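## Task

Every foam block sits above a lot number marked on the shelf edge beneath it. Any foam block whose lot number occurs two or more times anywhere in the storeroom must end up on the desk, with no part of it overhanging the desk's edge. All other foam blocks stay on the shelf where they started. The robot must not fall over or finish tilted, or the task fails.

## Robot and tools

ROBOT. A TidyBot++: a four-caster mobile base (0.54 m long, 0.50 m wide, 0.38 m tall) with one seven-joint Kinova arm and a two-finger Robotiq gripper. The shoulder sits 0.12 m ahead of the base centre, 0.68 m above the floor. Cameras: base_camera (fixed on the base, looking forward) and wrist_camera (looks along the hand). The arm starts folded, hand pointing down. Between calls the simulation keeps running while the agent thinks.

FRAMES. Base frame: origin on the floor below the base centre, x forward, y left, z up, metres. Odometry frame: the base frame as it was when the scene began; base_odometry reports x, y and heading (rad, left positive, -3.142 to 3.142) and only counts wheel rotation, so slip shows up as travel. base_tilt is in degrees (forward and right positive). hand_pose is the point between the finger pads, in the base frame; its z axis runs out along the fingers and the fingers close along its y axis.

move. One action per call. Arguments:
- base: an object of relative commands, each an offset from where the base last measured itself: translate_m (forward +, metres, -2 to 2), strafe_m (left +, metres, -2 to 2), rotate_rad (counter-clockwise from above +, radians, -6.3 to 6.3). Translate and strafe are along the base axes at the start of the command; the base heads straight for the resulting point.
- joints: absolute targets by name, radians: joint_1_rad (any angle; positive is clockwise from above, the reverse of heading), joint_2_rad (shoulder, -2.249 to 2.249, 0 = upper arm vertical), joint_3_rad (any angle), joint_4_rad (elbow, -2.579 to 2.579, 0 = straight), joint_5_rad (any angle), joint_6_rad (wrist, -2.099 to 2.099), joint_7_rad (any angle; with hand down, positive turns it counter-clockwise from above). gripper_pos is absolute, 0 (open, about 85 mm gap) to 1 (closed); gap is roughly 85 x (1 - gripper_pos) mm. Unbounded joints go the short way, so keep steps below half a turn.
- target: one list of seven numbers, an absolute hand pose in the base frame: x, y, z in metres, then quaternion qw, qx, qy, qz. Alongside target, joints may only contain gripper_pos.
- speeds: caps for this action only: translate_m and strafe_m 0.05 to 0.5 m/s, rotate_rad 0.1 to 1.57 rad/s. For a combined translate+strafe give the cap under one key.
- cameras: list of base_camera, wrist_camera or all; [] for none. blocking: true (default) returns when everything is at rest; false returns in about half a second while motion continues.
A move with no action just reports state and images. Unknown keys make a call invalid; out-of-range values get it refused, and then the rest of that reply's move, wait and finished_scene calls are skipped. An action lasts at most 15 s; base moves time out after 14 s.

wait(seconds 0 to 10, cameras): lets time pass, returns state; ends early once moves settle. stop(cameras): brakes all running motions. zoom_image(camera, region [x0, y0, x1, y1] pixels, top-left origin, at most 504 x 504): a closer look at the newest image of that camera — useful for reading lot numbers. read_manual(section "licences"): licence texts only. finished_scene(scene = current scene number): ends the scene irreversibly; the goal must already hold.

RESULT LINES. move is "done" or the worst status. base_status, joint_status, hand_status: done, moving, off_target (at rest away from target, maybe still pushing), stopped, contact_stop, time_out, not_followed, torque_fault, limit_stop_at_motor_heat. "joint command not followed" or "pose unreachable" means a safety check held back arm targets (self-collision shows "cause:"); nothing stops the arm hitting the base. hand_target is where the hand would be with joints at target. motor_effort is percent of max torque, peak in brackets. on_its_own lists motion not commanded. "ARM HIT" flags a hard self or base collision. Motor temperatures are listed per joint; MOTOR HOT at 60 °C, an over-temperature stop at 75 °C that lets the arm sag for 30–60 s. A torque fault freezes the arm for 10 s.

HAND AND ARM TIPS. Target poses settle within about 3 cm; to correct, shift the last target by (desired - measured). To hold still, resend hand_target, not hand_pose. Held loads make the arm droop; don't command a joint to its current reading while holding something. A straight-down hand can reach only about 0.94 m high, and only close in. Poses pointing forward low and close to the base go badly. Out-of-reach poses wander up to 10 s and end in time_out. Fingers at 1 squeeze 100–150 N; off_target on the gripper means something is held. Closed fingertips reach about 20 mm beyond the hand point. When a carried object touches down, hand_pose stops dropping while commands continue.

AVOID. Dropping objects, releasing them while moving, slamming, hard hits or pushes, heavy gripper strain, grasping hard on something still resting. Don't drive or turn the base while the arm is snagged above about 0.6 m, don't reach far out or swing sideways when stretched, and don't push the arm into furniture—these can tip the robot; backing off or retracting rights a lean. Blocked joints and a blocked base keep pushing until given new targets. Loose objects may occasionally be nudged by outside pushes.

Each tool is called after "Emit:" in YAML: its name, and indented under it one key for each argument.

## Session

Emit:
move:
  joints: {"joint_6_rad": -1.9}

Scene clock: 1.27 s.
Motor temperatures (°C): [38 35 31 37 40 37 42]
move: not_followed
base_odometry: x=+0.000 y=+0.000 heading=+0.000
base_tilt: forward=-0.3 right=+0.6
base_status: not commanded
joint_positions: joint_1_rad=-0.038 joint_2_rad=-0.374 joint_3_rad=+3.113 joint_4_rad=-2.522 joint_5_rad=-0.004 joint_6_rad=-1.021 joint_7_rad=+1.592 gripper_pos=+0.000
joint_status: joint_6_rad not_followed (moved -0.111 of -0.989)
motor_effort: joint_1_rad=+0(1) joint_2_rad=+0(2) joint_3_rad=+1(1) joint_4_rad=+14(19) joint_5_rad=+1(1) joint_6_rad=+0(5) joint_7_rad=+0(1)
hand_pose: x=+0.2195 y=+0.0081 z=+0.5907 quat_wxyz=(+0.004, +0.999, +0.042, -0.014) (m; base frame)
hand_target: x=+0.2134 y=+0.0078 z=+0.5905 quat_wxyz=(+0.004, +0.999, +0.042, -0.023) (m; base frame)
hand_status: not commanded
pictures: base_camera, wrist_camera
joint command not followed: on one or more control steps a check withheld the commanded joint targets, and the robot was not sent them on those steps. On the call's last step the targets were still withheld.
cause: the commanded joint targets, or the way to them, would bring two parts of the arm too close to each other (the joints from joint_2_rad to joint_7_rad lie between them).
Images, in order (width x height): base_camera 644x364, wrist_camera 644x476.

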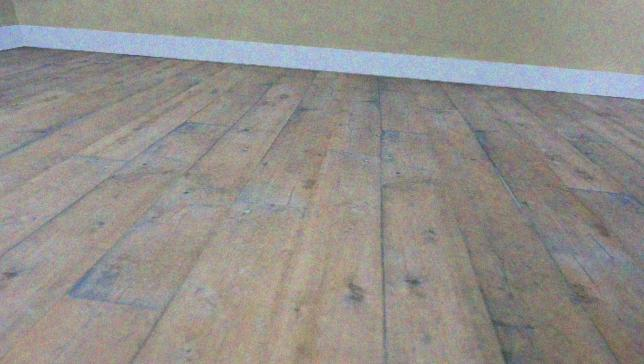

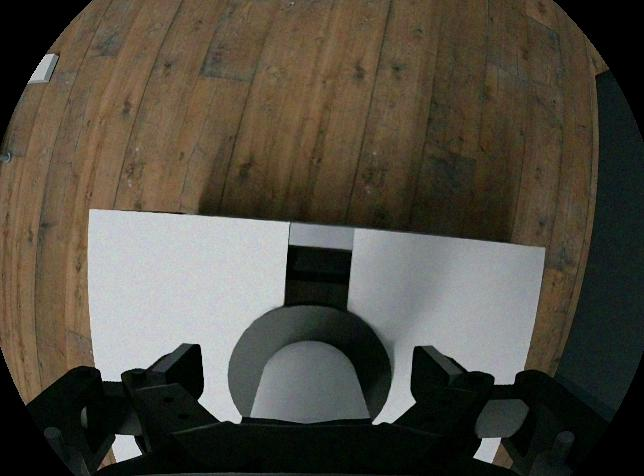

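Emit:
move:
  joints: {"joint_2_rad": -0.9, "joint_4_rad": -2.3,"joint_6_rad": -0.1, "joint_1_rad":0,"joint_5_rad":0,"joint_3_rad":3.14,"joint_7_rad":1.57}

Emit:
move:
  joints: {"joint_1_rad": 0.9}

Emit:
move:
  joints: {"joint_1_rad": -0.9}

Scene clock: 4.30 s.
Motor temperatures (°C): [38 35 31 37 40 37 42]
move: done
base_odometry: x=+0.000 y=+0.000 heading=+0.000
base_tilt: forward=-0.4 right=+0.6
base_status: not commanded
joint_positions: joint_1_rad=-0.019 joint_2_rad=-0.890 joint_3_rad=+3.124 joint_4_rad=-2.303 joint_5_rad=-0.004 joint_6_rad=-0.153 joint_7_rad=+1.592 gripper_pos=+0.000
joint_status: all done
motor_effort: joint_1_rad=+0(2) joint_2_rad=+7(10) joint_3_rad=+1(2) joint_4_rad=+22(23) joint_5_rad=+1(2) joint_6_rad=+8(9) joint_7_rad=+0(1)
hand_pose: x=+0.4133 y=+0.0149 z=+0.9971 quat_wxyz=(+0.000, +0.705, +0.022, +0.709) (m; base frame)
hand_target: x=+0.4097 y=+0.0021 z=+1.0188 quat_wxyz=(+0.000, +0.682, +0.001, +0.732) (m; base frame)
hand_status: not commanded
pictures: base_camera, wrist_camera
held back during your reply time, on 10 control steps: two parts of the arm were too close to each other, or the arm's last command would have brought them too close.
led back after a hold: the arm was led back toward your command in small steps, so it may still be short of it.
joint command not followed: on one or more control steps a check withheld the commanded joint targets, and the robot was not sent them on those steps.
cause: the commanded joint targets, or the way to them, would bring two parts of the arm too close to each other (the joints from joint_2_rad to joint_7_rad lie between them).
Images, in order (width x height): base_camera 644x364, wrist_camera 644x476.

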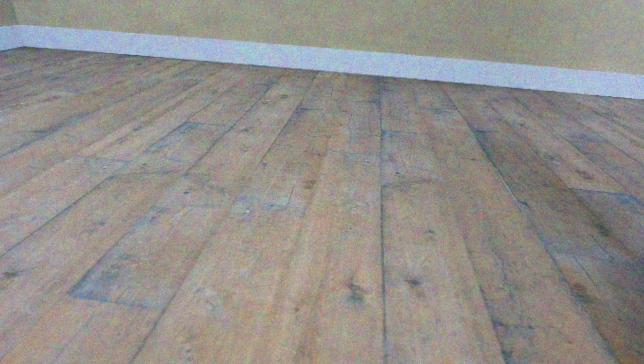

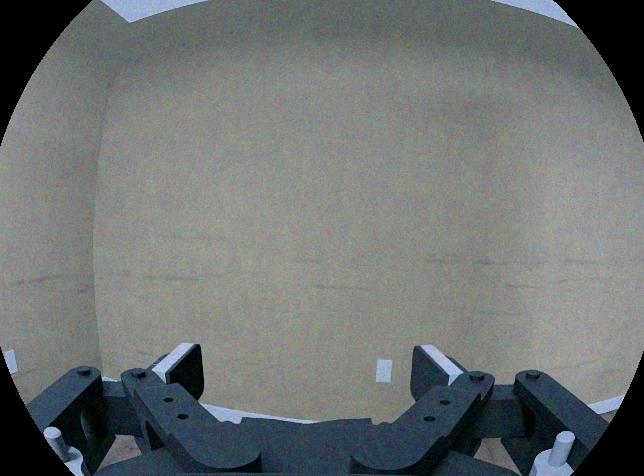

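Scene clock: 6.47 s.
Motor temperatures (°C): [38 35 31 37 40 37 42]
move: done
base_odometry: x=+0.000 y=+0.000 heading=+0.000
base_tilt: forward=-0.3 right=+0.6
base_status: not commanded
joint_positions: joint_1_rad=+0.882 joint_2_rad=-0.890 joint_3_rad=+3.125 joint_4_rad=-2.303 joint_5_rad=-0.004 joint_6_rad=-0.153 joint_7_rad=+1.592 gripper_pos=+0.000
joint_status: all done
motor_effort: joint_1_rad=-1(2) joint_2_rad=+7(7) joint_3_rad=+1(2) joint_4_rad=+22(23) joint_5_rad=+1(1) joint_6_rad=+9(9) joint_7_rad=+0(1)
hand_pose: x=+0.3130 y=-0.2219 z=+0.9971 quat_wxyz=(+0.308, +0.644, -0.288, +0.638) (m; base frame)
hand_target: x=+0.3013 y=-0.2264 z=+1.0188 quat_wxyz=(+0.318, +0.614, -0.296, +0.659) (m; base frame)
hand_status: not commanded
pictures: base_camera, wrist_camera
Images, in order (width x height): base_camera 644x364, wrist_camera 644x476.

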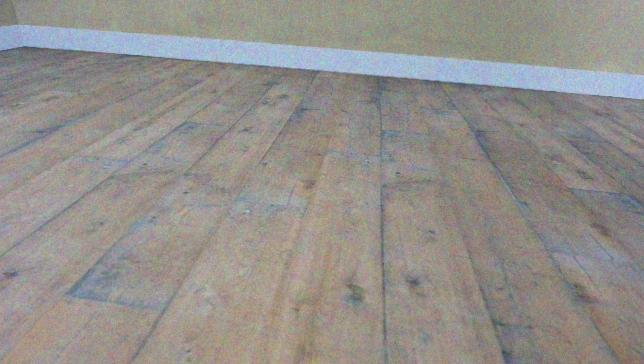

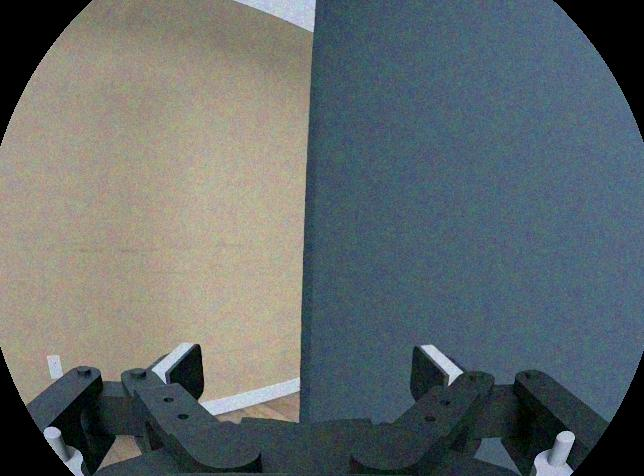

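Scene clock: 9.43 s.
Motor temperatures (°C): [38 35 31 37 40 37 42]
move: done
base_odometry: x=+0.000 y=+0.000 heading=+0.000
base_tilt: forward=-0.3 right=+0.6
base_status: not commanded
joint_positions: joint_1_rad=-0.882 joint_2_rad=-0.890 joint_3_rad=+3.125 joint_4_rad=-2.303 joint_5_rad=-0.004 joint_6_rad=-0.153 joint_7_rad=+1.592 gripper_pos=+0.000
joint_status: all done
motor_effort: joint_1_rad=-1(2) joint_2_rad=+6(8) joint_3_rad=+1(2) joint_4_rad=+23(23) joint_5_rad=+1(1) joint_6_rad=+9(10) joint_7_rad=+0(1)
hand_pose: x=+0.2997 y=+0.2328 z=+0.9971 quat_wxyz=(-0.296, +0.632, +0.314, +0.644) (m; base frame)
hand_target: x=+0.2981 y=+0.2290 z=+1.0188 quat_wxyz=(-0.318, +0.614, +0.297, +0.659) (m; base frame)
hand_status: not commanded
pictures: base_camera, wrist_camera
Images, in order (width x height): base_camera 644x364, wrist_camera 644x476.

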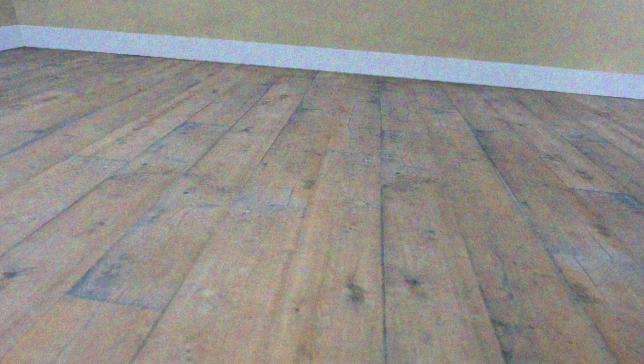

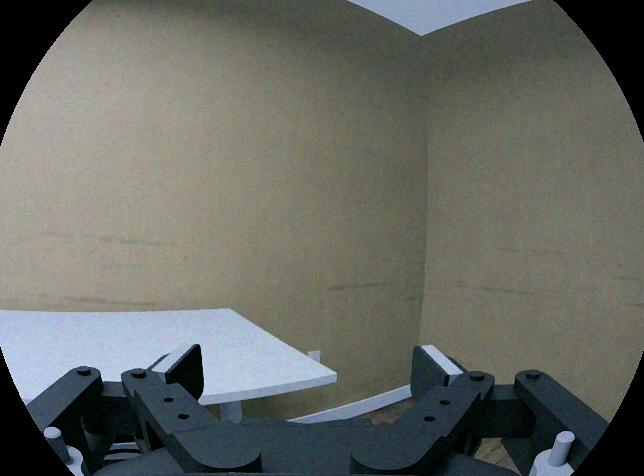

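Emit:
move:
  joints: {"joint_1_rad": -1.9}
  cameras: ["wrist_camera"]

Emit:
move:
  joints: {"joint_1_rad": -2.9}
  cameras: ["wrist_camera"]

Emit:
move:
  joints: {"joint_1_rad": -4.0}
  cameras: ["wrist_camera"]

Emit:
move:
  joints: {"joint_1_rad": -4.7}
  cameras: ["wrist_camera"]

Scene clock: 11.90 s.
Motor temperatures (°C): [38 35 31 37 40 38 42]
move: done
base_odometry: x=+0.000 y=+0.000 heading=+0.000
base_tilt: forward=-0.3 right=+0.6
base_status: not commanded
joint_positions: joint_1_rad=-1.882 joint_2_rad=-0.890 joint_3_rad=+3.125 joint_4_rad=-2.303 joint_5_rad=-0.004 joint_6_rad=-0.153 joint_7_rad=+1.592 gripper_pos=+0.000
joint_status: all done
motor_effort: joint_1_rad=+0(2) joint_2_rad=+7(8) joint_3_rad=+1(2) joint_4_rad=+22(23) joint_5_rad=+1(1) joint_6_rad=+9(9) joint_7_rad=+0(1)
hand_pose: x=+0.0208 y=+0.2779 z=+0.9971 quat_wxyz=(-0.569, +0.404, +0.578, +0.423) (m; base frame)
hand_target: x=+0.0231 y=+0.2744 z=+1.0188 quat_wxyz=(-0.595, +0.396, +0.555, +0.425) (m; base frame)
hand_status: not commanded
pictures: wrist_camera
Images, in order (width x height): wrist_camera 644x476.

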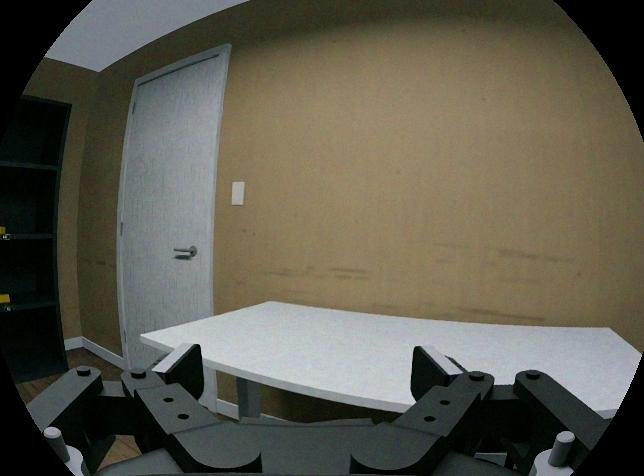

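Scene clock: 14.20 s.
Motor temperatures (°C): [38 35 31 37 40 38 42]
move: done
base_odometry: x=+0.000 y=+0.000 heading=+0.000
base_tilt: forward=-0.3 right=+0.6
base_status: not commanded
joint_positions: joint_1_rad=-2.882 joint_2_rad=-0.890 joint_3_rad=+3.125 joint_4_rad=-2.303 joint_5_rad=-0.004 joint_6_rad=-0.153 joint_7_rad=+1.592 gripper_pos=+0.000
joint_status: all done
motor_effort: joint_1_rad=+0(2) joint_2_rad=+6(8) joint_3_rad=+1(1) joint_4_rad=+22(23) joint_5_rad=+1(1) joint_6_rad=+9(9) joint_7_rad=+0(1)
hand_pose: x=-0.1679 y=+0.0675 z=+0.9971 quat_wxyz=(-0.702, +0.077, +0.701, +0.098) (m; base frame)
hand_target: x=-0.1637 y=+0.0675 z=+1.0188 quat_wxyz=(-0.726, +0.082, +0.677, +0.088) (m; base frame)
hand_status: not commanded
pictures: wrist_camera
Images, in order (width x height): wrist_camera 644x476.

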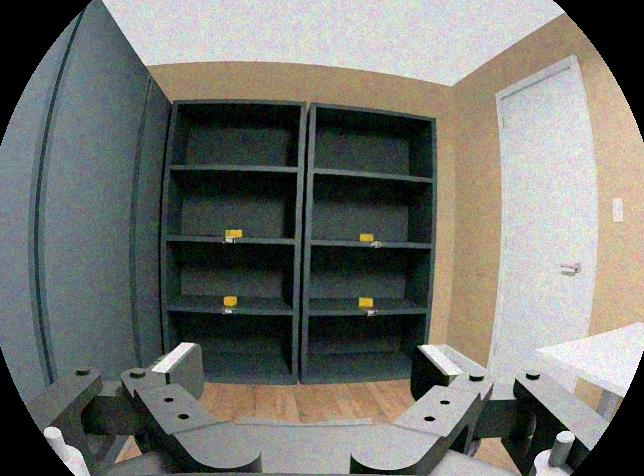

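Scene clock: 16.57 s.
Motor temperatures (°C): [38 35 31 37 40 38 42]
move: done
base_odometry: x=+0.000 y=+0.000 heading=+0.000
base_tilt: forward=-0.4 right=+0.6
base_status: not commanded
joint_positions: joint_1_rad=-3.982 joint_2_rad=-0.890 joint_3_rad=+3.125 joint_4_rad=-2.303 joint_5_rad=-0.004 joint_6_rad=-0.153 joint_7_rad=+1.592 gripper_pos=+0.000
joint_status: all done
motor_effort: joint_1_rad=+0(3) joint_2_rad=+7(7) joint_3_rad=+1(2) joint_4_rad=+22(23) joint_5_rad=+1(1) joint_6_rad=+8(9) joint_7_rad=+0(1)
hand_pose: x=-0.0713 y=-0.2251 z=+0.9971 quat_wxyz=(-0.650, -0.300, +0.638, -0.283) (m; base frame)
hand_target: x=-0.0694 y=-0.2213 z=+1.0188 quat_wxyz=(-0.665, -0.284, +0.620, -0.305) (m; base frame)
hand_status: not commanded
pictures: wrist_camera
Images, in order (width x height): wrist_camera 644x476.

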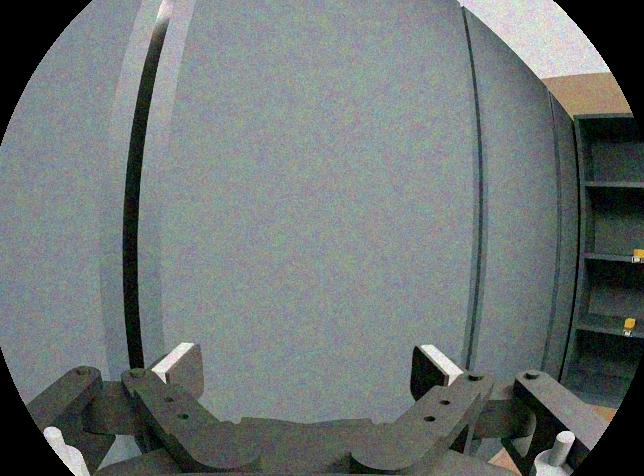

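Scene clock: 18.53 s.
Motor temperatures (°C): [38 35 31 37 40 38 42]
move: done
base_odometry: x=+0.000 y=+0.000 heading=+0.000
base_tilt: forward=-0.3 right=+0.6
base_status: not commanded
joint_positions: joint_1_rad=-4.682 joint_2_rad=-0.890 joint_3_rad=+3.126 joint_4_rad=-2.303 joint_5_rad=-0.004 joint_6_rad=-0.153 joint_7_rad=+1.592 gripper_pos=+0.000
joint_status: all done
motor_effort: joint_1_rad=-1(2) joint_2_rad=+7(7) joint_3_rad=+1(2) joint_4_rad=+23(23) joint_5_rad=+1(1) joint_6_rad=+9(9) joint_7_rad=+0(1)
hand_pose: x=+0.1184 y=-0.2947 z=+0.9971 quat_wxyz=(-0.513, -0.501, +0.497, -0.489) (m; base frame)
hand_target: x=+0.1175 y=-0.2907 z=+1.0188 quat_wxyz=(-0.520, -0.479, +0.485, -0.514) (m; base frame)
hand_status: not commanded
pictures: wrist_camera
Images, in order (width x height): wrist_camera 644x476.

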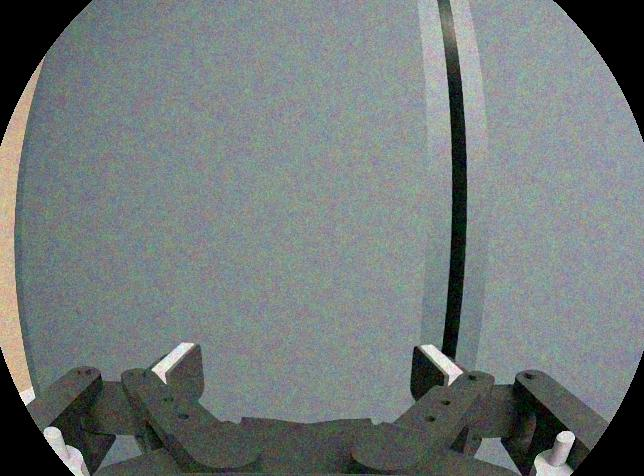

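Emit:
move:
  base: {"rotate_rad": 3.14}
  joints: {"joint_1_rad": -6.28}
  cameras: ["wrist_camera"]

Emit:
move:
  base: {"translate_m": 0.9}

Emit:
zoom_image:
  camera: "wrist_camera"
  region: [150, 200, 450, 400]

Scene clock: 22.20 s.
Motor temperatures (°C): [38 35 31 37 40 38 42]
move: done
base_odometry: x=+0.000 y=+0.000 heading=+3.139
base_tilt: forward=-0.4 right=+0.6
base_status: done
joint_positions: joint_1_rad=-6.264 joint_2_rad=-0.890 joint_3_rad=+3.127 joint_4_rad=-2.303 joint_5_rad=-0.004 joint_6_rad=-0.153 joint_7_rad=+1.592 gripper_pos=+0.000
joint_status: all done
motor_effort: joint_1_rad=-1(3) joint_2_rad=+7(8) joint_3_rad=+1(2) joint_4_rad=+22(23) joint_5_rad=+1(1) joint_6_rad=+9(9) joint_7_rad=+0(1)
hand_pose: x=+0.4137 y=+0.0024 z=+0.9972 quat_wxyz=(-0.013, -0.705, -0.007, -0.709) (m; base frame)
hand_target: x=+0.4097 y=+0.0011 z=+1.0188 quat_wxyz=(-0.001, -0.682, +0.001, -0.732) (m; base frame)
hand_status: not commanded
pictures: wrist_camera
Images, in order (width x height): wrist_camera 644x476.

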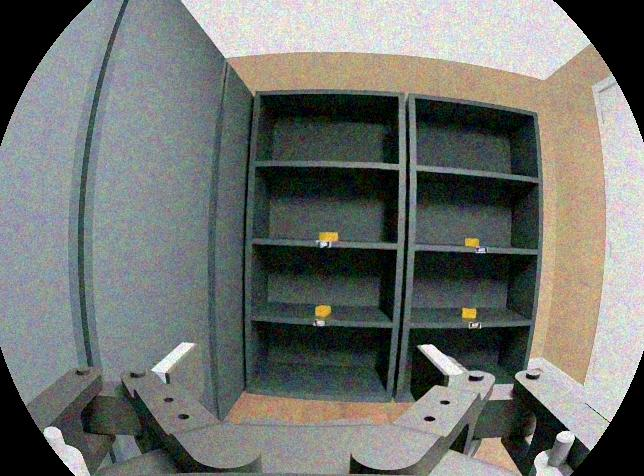

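Scene clock: 25.37 s.
Motor temperatures (°C): [38 35 31 37 40 38 42]
move: done
base_odometry: x=-0.900 y=+0.002 heading=+3.140
base_tilt: forward=-0.4 right=+0.6
base_status: done
joint_positions: joint_1_rad=-6.264 joint_2_rad=-0.892 joint_3_rad=+3.127 joint_4_rad=-2.303 joint_5_rad=-0.004 joint_6_rad=-0.152 joint_7_rad=+1.592 gripper_pos=+0.000
joint_status: not commanded
motor_effort: joint_1_rad=-1(1) joint_2_rad=+7(10) joint_3_rad=+1(2) joint_4_rad=+22(23) joint_5_rad=+1(1) joint_6_rad=+8(10) joint_7_rad=+0(1)
hand_pose: x=+0.4130 y=+0.0024 z=+0.9981 quat_wxyz=(-0.013, -0.704, -0.007, -0.710) (m; base frame)
hand_target: x=+0.4097 y=+0.0011 z=+1.0188 quat_wxyz=(-0.001, -0.682, +0.001, -0.732) (m; base frame)
hand_status: not commanded
pictures: base_camera, wrist_camera
Images, in order (width x height): base_camera 644x364, wrist_camera 644x476.

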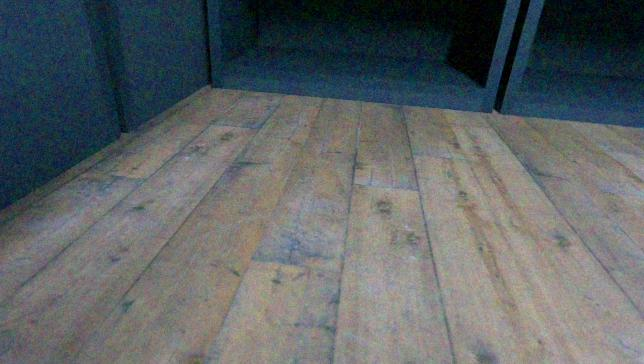

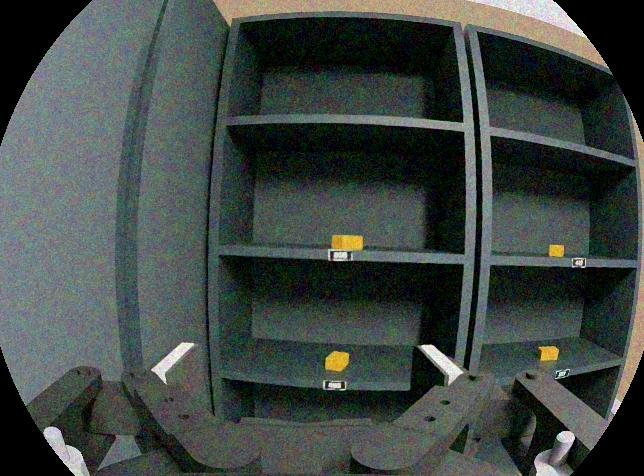

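Scaled by 1.680.

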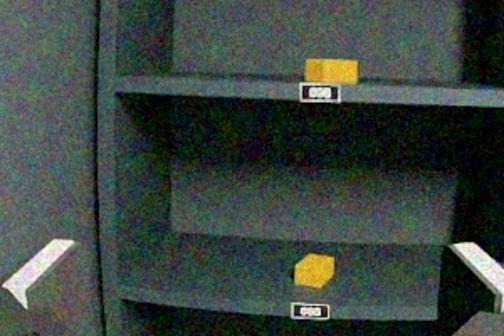

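Emit:
zoom_image:
  camera: "wrist_camera"
  region: [315, 225, 375, 270]

Emit:
zoom_image:
  camera: "wrist_camera"
  region: [310, 350, 370, 395]

Emit:
zoom_image:
  camera: "wrist_camera"
  region: [540, 235, 600, 280]

Emit:
zoom_image:
  camera: "wrist_camera"
  region: [530, 340, 590, 385]

Scaled by 8.400.

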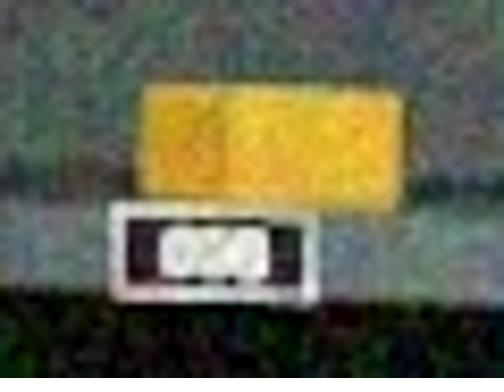

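Scaled by 8.400.

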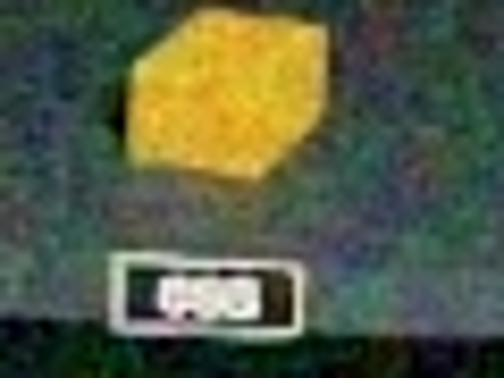

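Scaled by 8.400.

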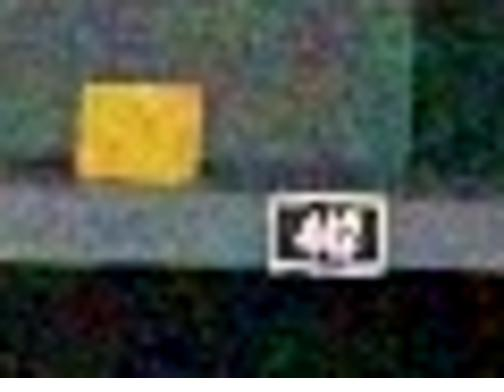

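Scaled by 8.400.

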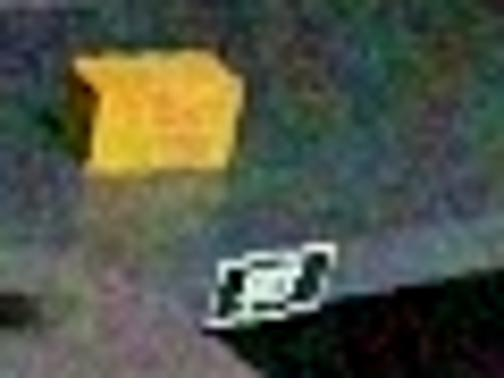

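Emit:
move:
  base: {"translate_m": 0.5}

Emit:
zoom_image:
  camera: "wrist_camera"
  region: [300, 200, 400, 300]

Emit:
move:
  base: {"strafe_m": -0.6}

Emit:
zoom_image:
  camera: "wrist_camera"
  region: [300, 200, 500, 300]

Scene clock: 28.40 s.
Motor temperatures (°C): [38 35 31 37 40 38 42]
move: done
base_odometry: x=-1.400 y=+0.003 heading=+3.142
base_tilt: forward=-0.4 right=+0.6
base_status: done
joint_positions: joint_1_rad=-6.264 joint_2_rad=-0.892 joint_3_rad=+3.127 joint_4_rad=-2.303 joint_5_rad=-0.004 joint_6_rad=-0.152 joint_7_rad=+1.592 gripper_pos=+0.000
joint_status: not commanded
motor_effort: joint_1_rad=+0(1) joint_2_rad=+6(9) joint_3_rad=+1(1) joint_4_rad=+22(23) joint_5_rad=+1(1) joint_6_rad=+9(10) joint_7_rad=+0(1)
hand_pose: x=+0.4132 y=+0.0024 z=+0.9980 quat_wxyz=(-0.013, -0.704, -0.007, -0.710) (m; base frame)
hand_target: x=+0.4097 y=+0.0011 z=+1.0188 quat_wxyz=(-0.001, -0.682, +0.001, -0.732) (m; base frame)
hand_status: not commanded
pictures: base_camera, wrist_camera
Images, in order (width x height): base_camera 644x364, wrist_camera 644x476.

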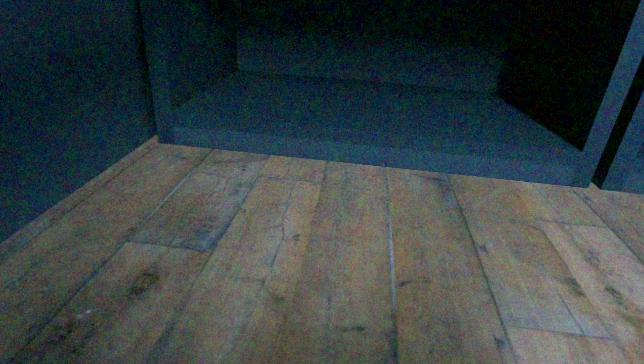

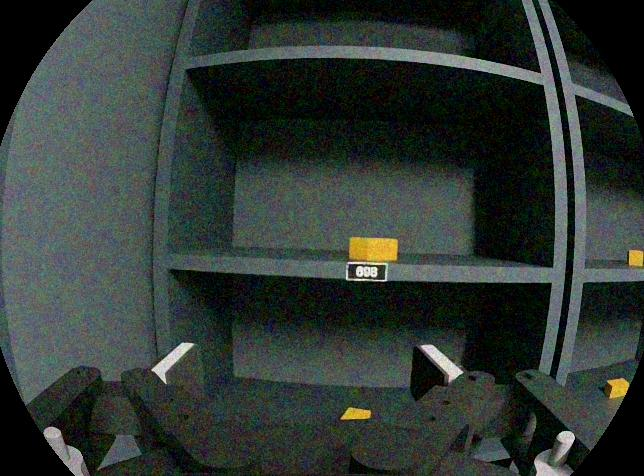

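Scaled by 5.040.

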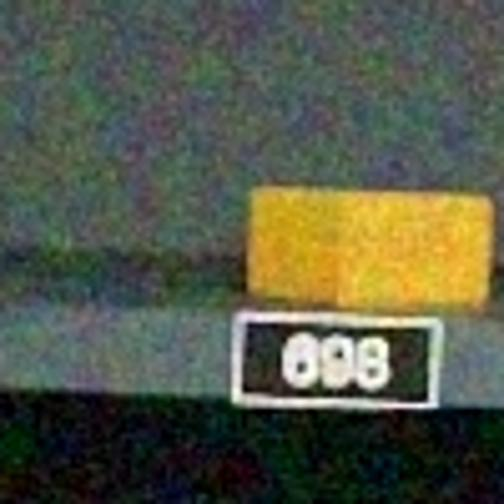

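Scene clock: 30.97 s.
Motor temperatures (°C): [38 35 31 37 40 38 42]
move: done
base_odometry: x=-1.400 y=+0.603 heading=-3.141
base_tilt: forward=-0.4 right=+0.6
base_status: done
joint_positions: joint_1_rad=-6.265 joint_2_rad=-0.892 joint_3_rad=+3.130 joint_4_rad=-2.303 joint_5_rad=-0.004 joint_6_rad=-0.152 joint_7_rad=+1.592 gripper_pos=+0.000
joint_status: not commanded
motor_effort: joint_1_rad=+0(2) joint_2_rad=+7(8) joint_3_rad=+1(3) joint_4_rad=+22(23) joint_5_rad=+1(1) joint_6_rad=+9(10) joint_7_rad=+0(1)
hand_pose: x=+0.4132 y=+0.0010 z=+0.9981 quat_wxyz=(-0.013, -0.704, -0.005, -0.710) (m; base frame)
hand_target: x=+0.4097 y=+0.0011 z=+1.0188 quat_wxyz=(-0.001, -0.682, +0.001, -0.732) (m; base frame)
hand_status: not commanded
pictures: base_camera, wrist_camera
Images, in order (width x height): base_camera 644x364, wrist_camera 644x476.

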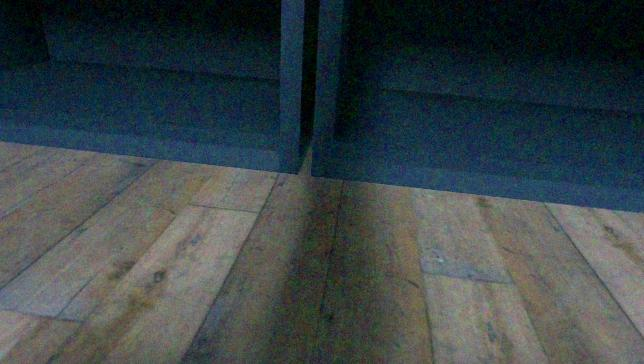

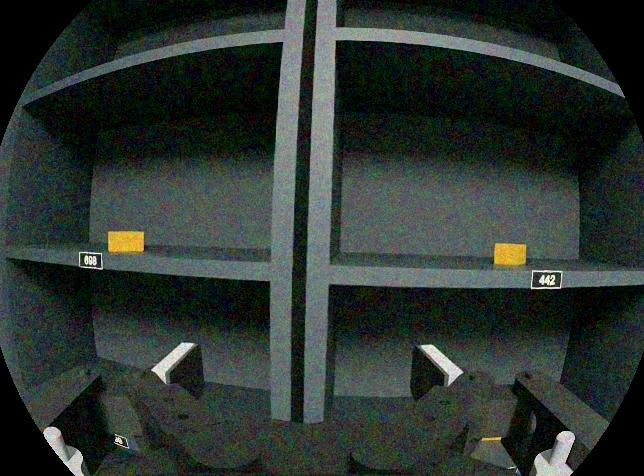

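Scaled by 2.520.

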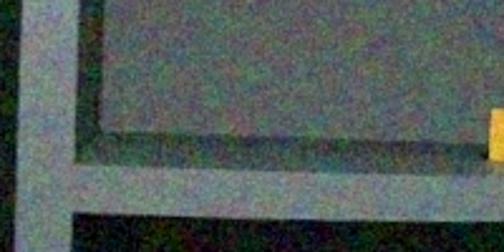

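Emit:
move:
  joints: {"joint_6_rad": -0.75}
  cameras: ["wrist_camera"]

Emit:
zoom_image:
  camera: "wrist_camera"
  region: [50, 250, 200, 400]

Emit:
zoom_image:
  camera: "wrist_camera"
  region: [450, 250, 600, 400]

Scene clock: 32.43 s.
Motor temperatures (°C): [38 35 31 37 40 38 42]
move: done
base_odometry: x=-1.400 y=+0.603 heading=-3.141
base_tilt: forward=-0.4 right=+0.6
base_status: not commanded
joint_positions: joint_1_rad=-6.265 joint_2_rad=-0.892 joint_3_rad=+3.130 joint_4_rad=-2.300 joint_5_rad=-0.004 joint_6_rad=-0.711 joint_7_rad=+1.592 gripper_pos=+0.000
joint_status: all done
motor_effort: joint_1_rad=+0(1) joint_2_rad=+8(8) joint_3_rad=+1(1) joint_4_rad=+21(24) joint_5_rad=+1(1) joint_6_rad=+7(9) joint_7_rad=+0(1)
hand_pose: x=+0.3673 y=+0.0008 z=+0.8343 quat_wxyz=(-0.010, -0.872, -0.006, -0.489) (m; base frame)
hand_target: x=+0.3597 y=+0.0010 z=+0.8264 quat_wxyz=(-0.001, -0.880, +0.001, -0.476) (m; base frame)
hand_status: not commanded
pictures: wrist_camera
Images, in order (width x height): wrist_camera 644x476.

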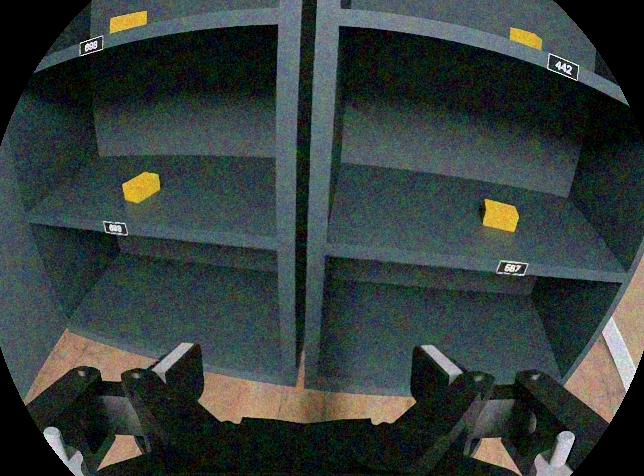

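Scaled by 3.360.

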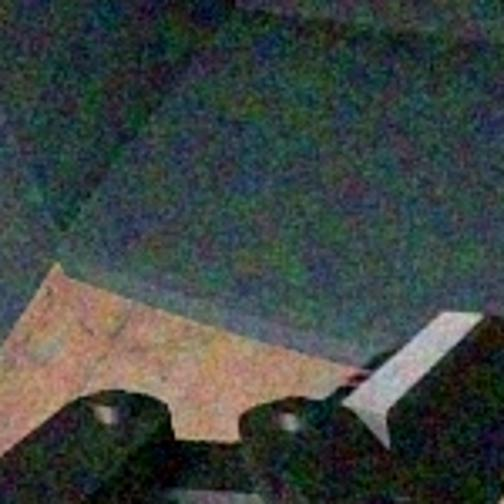

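Scaled by 3.360.

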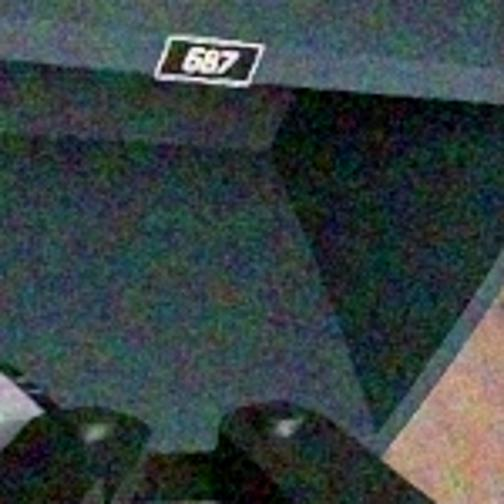

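Emit:
zoom_image:
  camera: "wrist_camera"
  region: [95, 208, 135, 248]

Emit:
zoom_image:
  camera: "wrist_camera"
  region: [490, 248, 530, 288]

Emit:
zoom_image:
  camera: "wrist_camera"
  region: [70, 25, 110, 65]

Scaled by 12.600.

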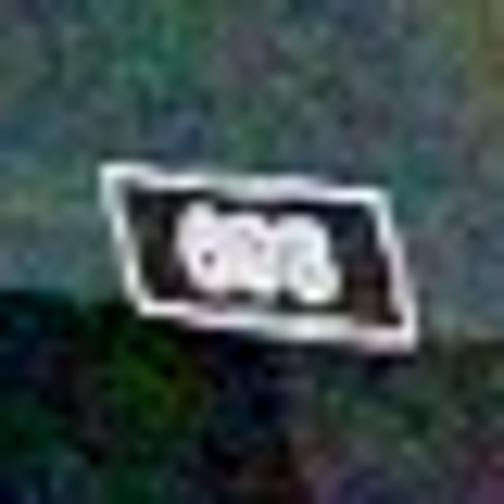

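Scaled by 12.600.

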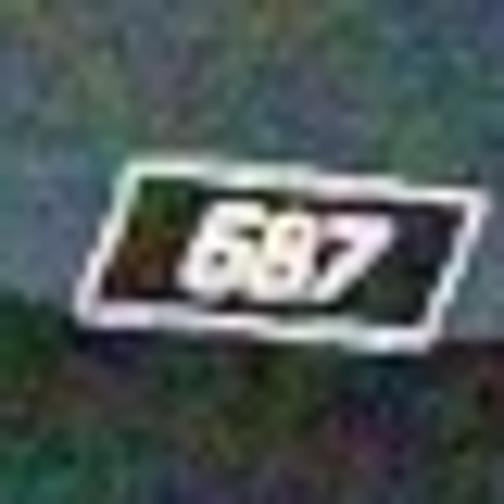

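Scaled by 12.600.

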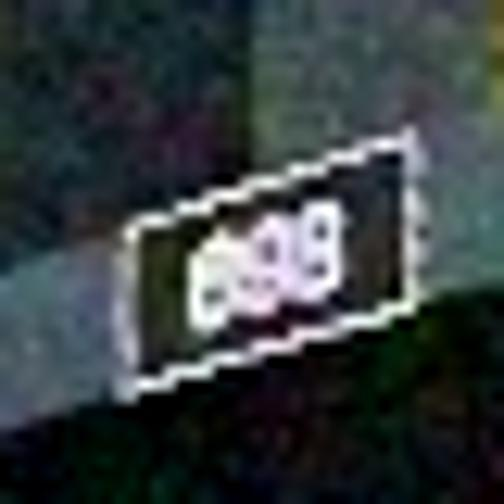

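Emit:
move:
  base: {"strafe_m": 0.6}
  cameras: ["wrist_camera"]

Emit:
zoom_image:
  camera: "wrist_camera"
  region: [320, 230, 400, 290]

Scene clock: 35.57 s.
Motor temperatures (°C): [38 35 31 37 40 38 42]
move: done
base_odometry: x=-1.400 y=+0.003 heading=-3.140
base_tilt: forward=-0.4 right=+0.6
base_status: done
joint_positions: joint_1_rad=-6.268 joint_2_rad=-0.892 joint_3_rad=+3.135 joint_4_rad=-2.300 joint_5_rad=-0.004 joint_6_rad=-0.711 joint_7_rad=+1.592 gripper_pos=+0.000
joint_status: not commanded
motor_effort: joint_1_rad=+0(2) joint_2_rad=+8(9) joint_3_rad=+1(3) joint_4_rad=+21(23) joint_5_rad=+1(2) joint_6_rad=+7(8) joint_7_rad=+0(1)
hand_pose: x=+0.3673 y=+0.0004 z=+0.8344 quat_wxyz=(-0.008, -0.872, -0.005, -0.489) (m; base frame)
hand_target: x=+0.3597 y=+0.0010 z=+0.8264 quat_wxyz=(-0.001, -0.880, +0.001, -0.476) (m; base frame)
hand_status: not commanded
pictures: wrist_camera
Images, in order (width x height): wrist_camera 644x476.

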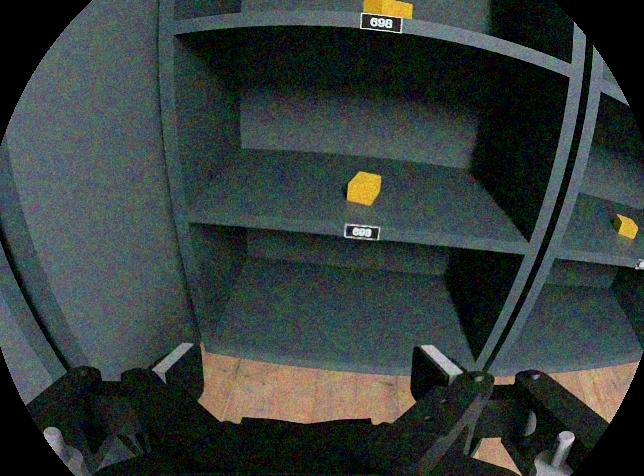

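Scaled by 6.300.

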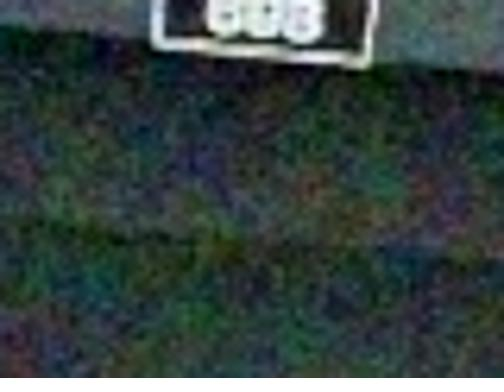

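Emit:
zoom_image:
  camera: "wrist_camera"
  region: [342, 217, 382, 247]

Emit:
zoom_image:
  camera: "wrist_camera"
  region: [360, 8, 400, 38]

Scaled by 12.600.

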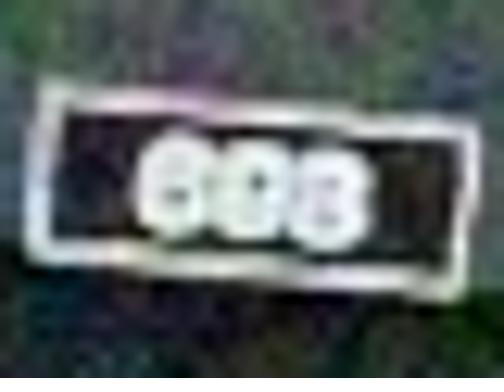

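Scaled by 12.600.

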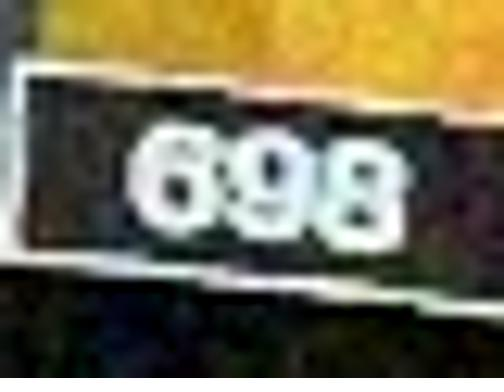

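Emit:
move:
  joints: {"joint_2_rad": 0.4, "joint_4_rad": -2.4, "joint_6_rad": 0.85}

Scene clock: 39.07 s.
Motor temperatures (°C): [38 35 31 37 40 38 42]
move: done
base_odometry: x=-1.400 y=+0.003 heading=-3.140
base_tilt: forward=-0.3 right=+0.6
base_status: not commanded
joint_positions: joint_1_rad=-6.268 joint_2_rad=+0.377 joint_3_rad=+3.135 joint_4_rad=-2.371 joint_5_rad=-0.004 joint_6_rad=+0.792 joint_7_rad=+1.592 gripper_pos=+0.000
joint_status: all done
motor_effort: joint_1_rad=-1(1) joint_2_rad=-25(26) joint_3_rad=+0(1) joint_4_rad=+11(22) joint_5_rad=+1(1) joint_6_rad=+8(9) joint_7_rad=+0(1)
hand_pose: x=+0.6829 y=-0.0046 z=+0.6658 quat_wxyz=(-0.008, -0.829, -0.002, -0.559) (m; base frame)
hand_target: x=+0.6773 y=+0.0004 z=+0.6579 quat_wxyz=(+0.000, -0.828, +0.001, -0.561) (m; base frame)
hand_status: not commanded
pictures: base_camera, wrist_camera
Images, in order (width x height): base_camera 644x364, wrist_camera 644x476.

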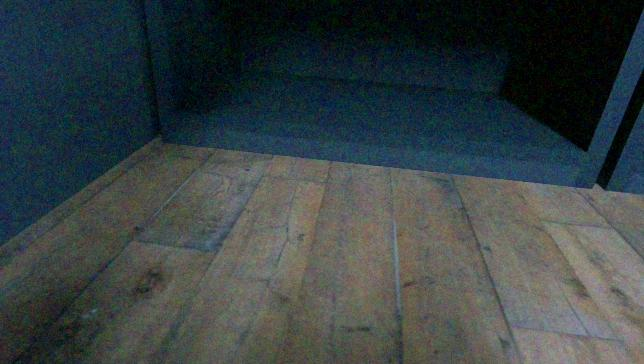

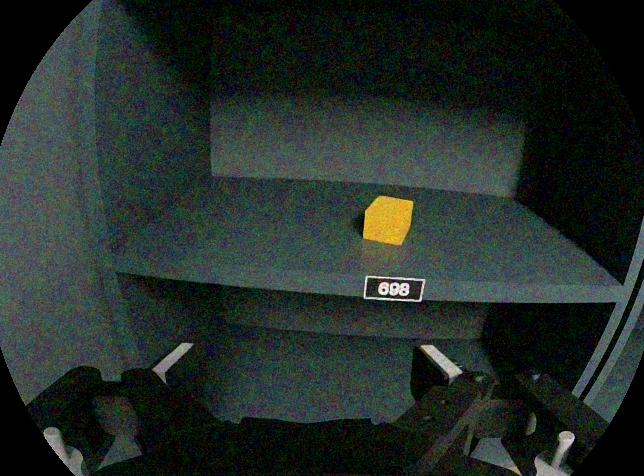

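Emit:
zoom_image:
  camera: "wrist_camera"
  region: [340, 180, 440, 260]

Scaled by 5.040.

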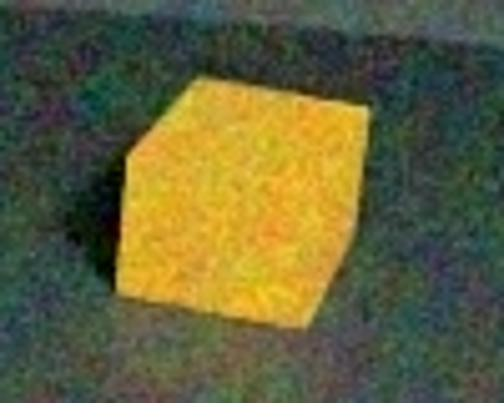

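Emit:
move:
  target: [0.88, -0.055, 0.67, 0.097, 0.817, -0.144, 0.551]

Scene clock: 42.63 s.
Motor temperatures (°C): [38 35 31 37 40 38 42]
move: done
base_odometry: x=-1.400 y=+0.003 heading=-3.140
base_tilt: forward=-0.3 right=+0.6
base_status: not commanded
joint_positions: joint_1_rad=-6.714 joint_2_rad=+0.708 joint_3_rad=+3.708 joint_4_rad=-1.690 joint_5_rad=-0.457 joint_6_rad=+0.358 joint_7_rad=+1.592 gripper_pos=+0.000
joint_status: not commanded
motor_effort: joint_1_rad=+0(1) joint_2_rad=-36(37) joint_3_rad=+8(8) joint_4_rad=+17(17) joint_5_rad=+1(1) joint_6_rad=+8(9) joint_7_rad=+0(1)
hand_pose: x=+0.8815 y=-0.0571 z=+0.6961 quat_wxyz=(-0.103, -0.805, +0.119, -0.572) (m; base frame)
hand_target: x=+0.8800 y=-0.0550 z=+0.6700 quat_wxyz=(-0.097, -0.816, +0.144, -0.551) (m; base frame)
hand_status: done (0.026 m and 4.0 deg from the pose sent, 0.203 m and 19.7 deg at the start)
pictures: base_camera, wrist_camera
Images, in order (width x height): base_camera 644x364, wrist_camera 644x476.

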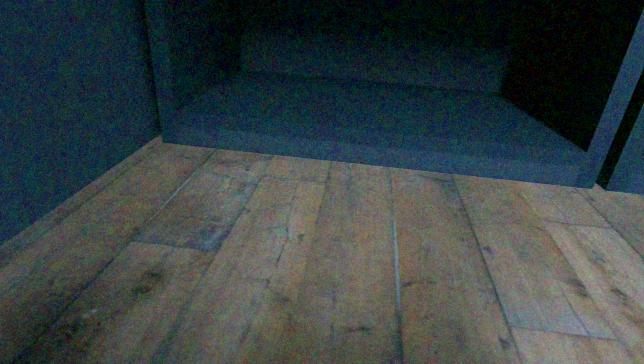

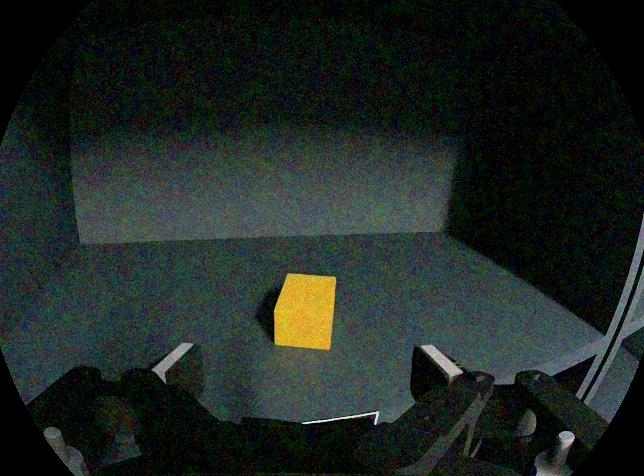

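Emit:
move:
  target: [0.965, -0.084, 0.61, 0.097, 0.817, -0.144, 0.551]
  cameras: ["wrist_camera"]

Scene clock: 45.10 s.
Motor temperatures (°C): [38 35 31 37 40 38 42]
move: done
base_odometry: x=-1.400 y=+0.003 heading=-3.140
base_tilt: forward=-0.3 right=+0.6
base_status: not commanded
joint_positions: joint_1_rad=-6.604 joint_2_rad=+0.954 joint_3_rad=+3.707 joint_4_rad=-1.387 joint_5_rad=-0.458 joint_6_rad=+0.289 joint_7_rad=+1.545 gripper_pos=+0.000
joint_status: not commanded
motor_effort: joint_1_rad=-1(2) joint_2_rad=-44(46) joint_3_rad=+9(9) joint_4_rad=+16(17) joint_5_rad=+1(1) joint_6_rad=+9(9) joint_7_rad=+0(1)
hand_pose: x=+0.9667 y=-0.0861 z=+0.6414 quat_wxyz=(-0.119, -0.803, +0.114, -0.573) (m; base frame)
hand_target: x=+0.9650 y=-0.0840 z=+0.6100 quat_wxyz=(-0.097, -0.816, +0.144, -0.551) (m; base frame)
hand_status: done (0.032 m and 5.2 deg from the pose sent, 0.123 m and 4.0 deg at the start)
pictures: wrist_camera
Images, in order (width x height): wrist_camera 644x476.

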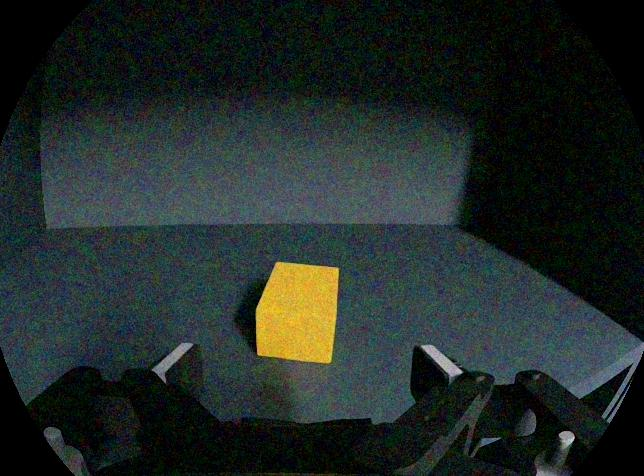

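Emit:
move:
  target: [1.01, -0.09, 0.59, 0.097, 0.817, -0.144, 0.551]
  cameras: []

Emit:
move:
  target: [1.053, -0.106, 0.583, 0.097, 0.817, -0.144, 0.551]
  cameras: ["wrist_camera"]

Scene clock: 46.53 s.
Motor temperatures (°C): [38 35 31 37 40 38 42]
move: done
base_odometry: x=-1.400 y=+0.003 heading=-3.140
base_tilt: forward=-0.3 right=+0.6
base_status: not commanded
joint_positions: joint_1_rad=-6.595 joint_2_rad=+1.081 joint_3_rad=+3.757 joint_4_rad=-1.181 joint_5_rad=-0.458 joint_6_rad=+0.182 joint_7_rad=+1.441 gripper_pos=+0.000
joint_status: not commanded
motor_effort: joint_1_rad=+0(1) joint_2_rad=-47(49) joint_3_rad=+10(10) joint_4_rad=+16(17) joint_5_rad=+1(1) joint_6_rad=+8(9) joint_7_rad=+0(1)
hand_pose: x=+1.0145 y=-0.0700 z=+0.6190 quat_wxyz=(-0.098, -0.805, +0.118, -0.573) (m; base frame)
hand_target: x=+1.0100 y=-0.0900 z=+0.5900 quat_wxyz=(-0.097, -0.817, +0.144, -0.551) (m; base frame)
hand_status: done (0.035 m and 4.1 deg from the pose sent, 0.067 m and 5.2 deg at the start)
pictures: none
No camera images: "cameras" was empty.

Scene clock: 47.83 s.
Motor temperatures (°C): [38 35 31 37 40 38 42]
move: done
base_odometry: x=-1.400 y=+0.003 heading=-3.140
base_tilt: forward=-0.3 right=+0.6
base_status: not commanded
joint_positions: joint_1_rad=-6.536 joint_2_rad=+1.190 joint_3_rad=+3.827 joint_4_rad=-0.939 joint_5_rad=-0.417 joint_6_rad=+0.046 joint_7_rad=+1.256 gripper_pos=+0.000
joint_status: not commanded
motor_effort: joint_1_rad=+0(1) joint_2_rad=-51(52) joint_3_rad=+10(10) joint_4_rad=+17(17) joint_5_rad=+1(1) joint_6_rad=+8(9) joint_7_rad=+0(1)
hand_pose: x=+1.0589 y=-0.0883 z=+0.6182 quat_wxyz=(-0.075, -0.798, +0.149, -0.579) (m; base frame)
hand_target: x=+1.0530 y=-0.1060 z=+0.5830 quat_wxyz=(-0.097, -0.816, +0.144, -0.551) (m; base frame)
hand_status: done (0.040 m and 4.6 deg from the pose sent, 0.064 m and 4.1 deg at the start)
pictures: wrist_camera
Images, in order (width x height): wrist_camera 644x476.

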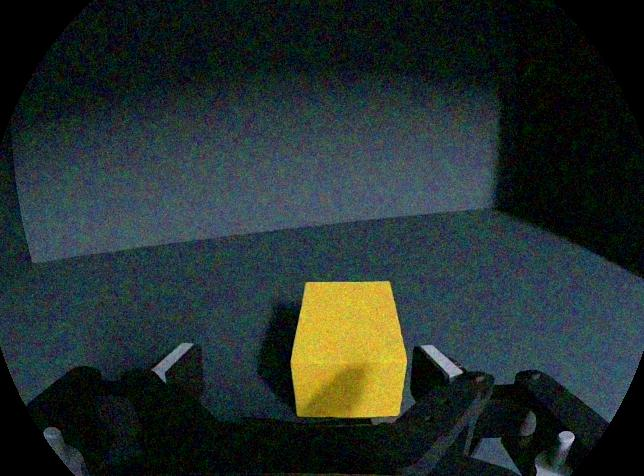

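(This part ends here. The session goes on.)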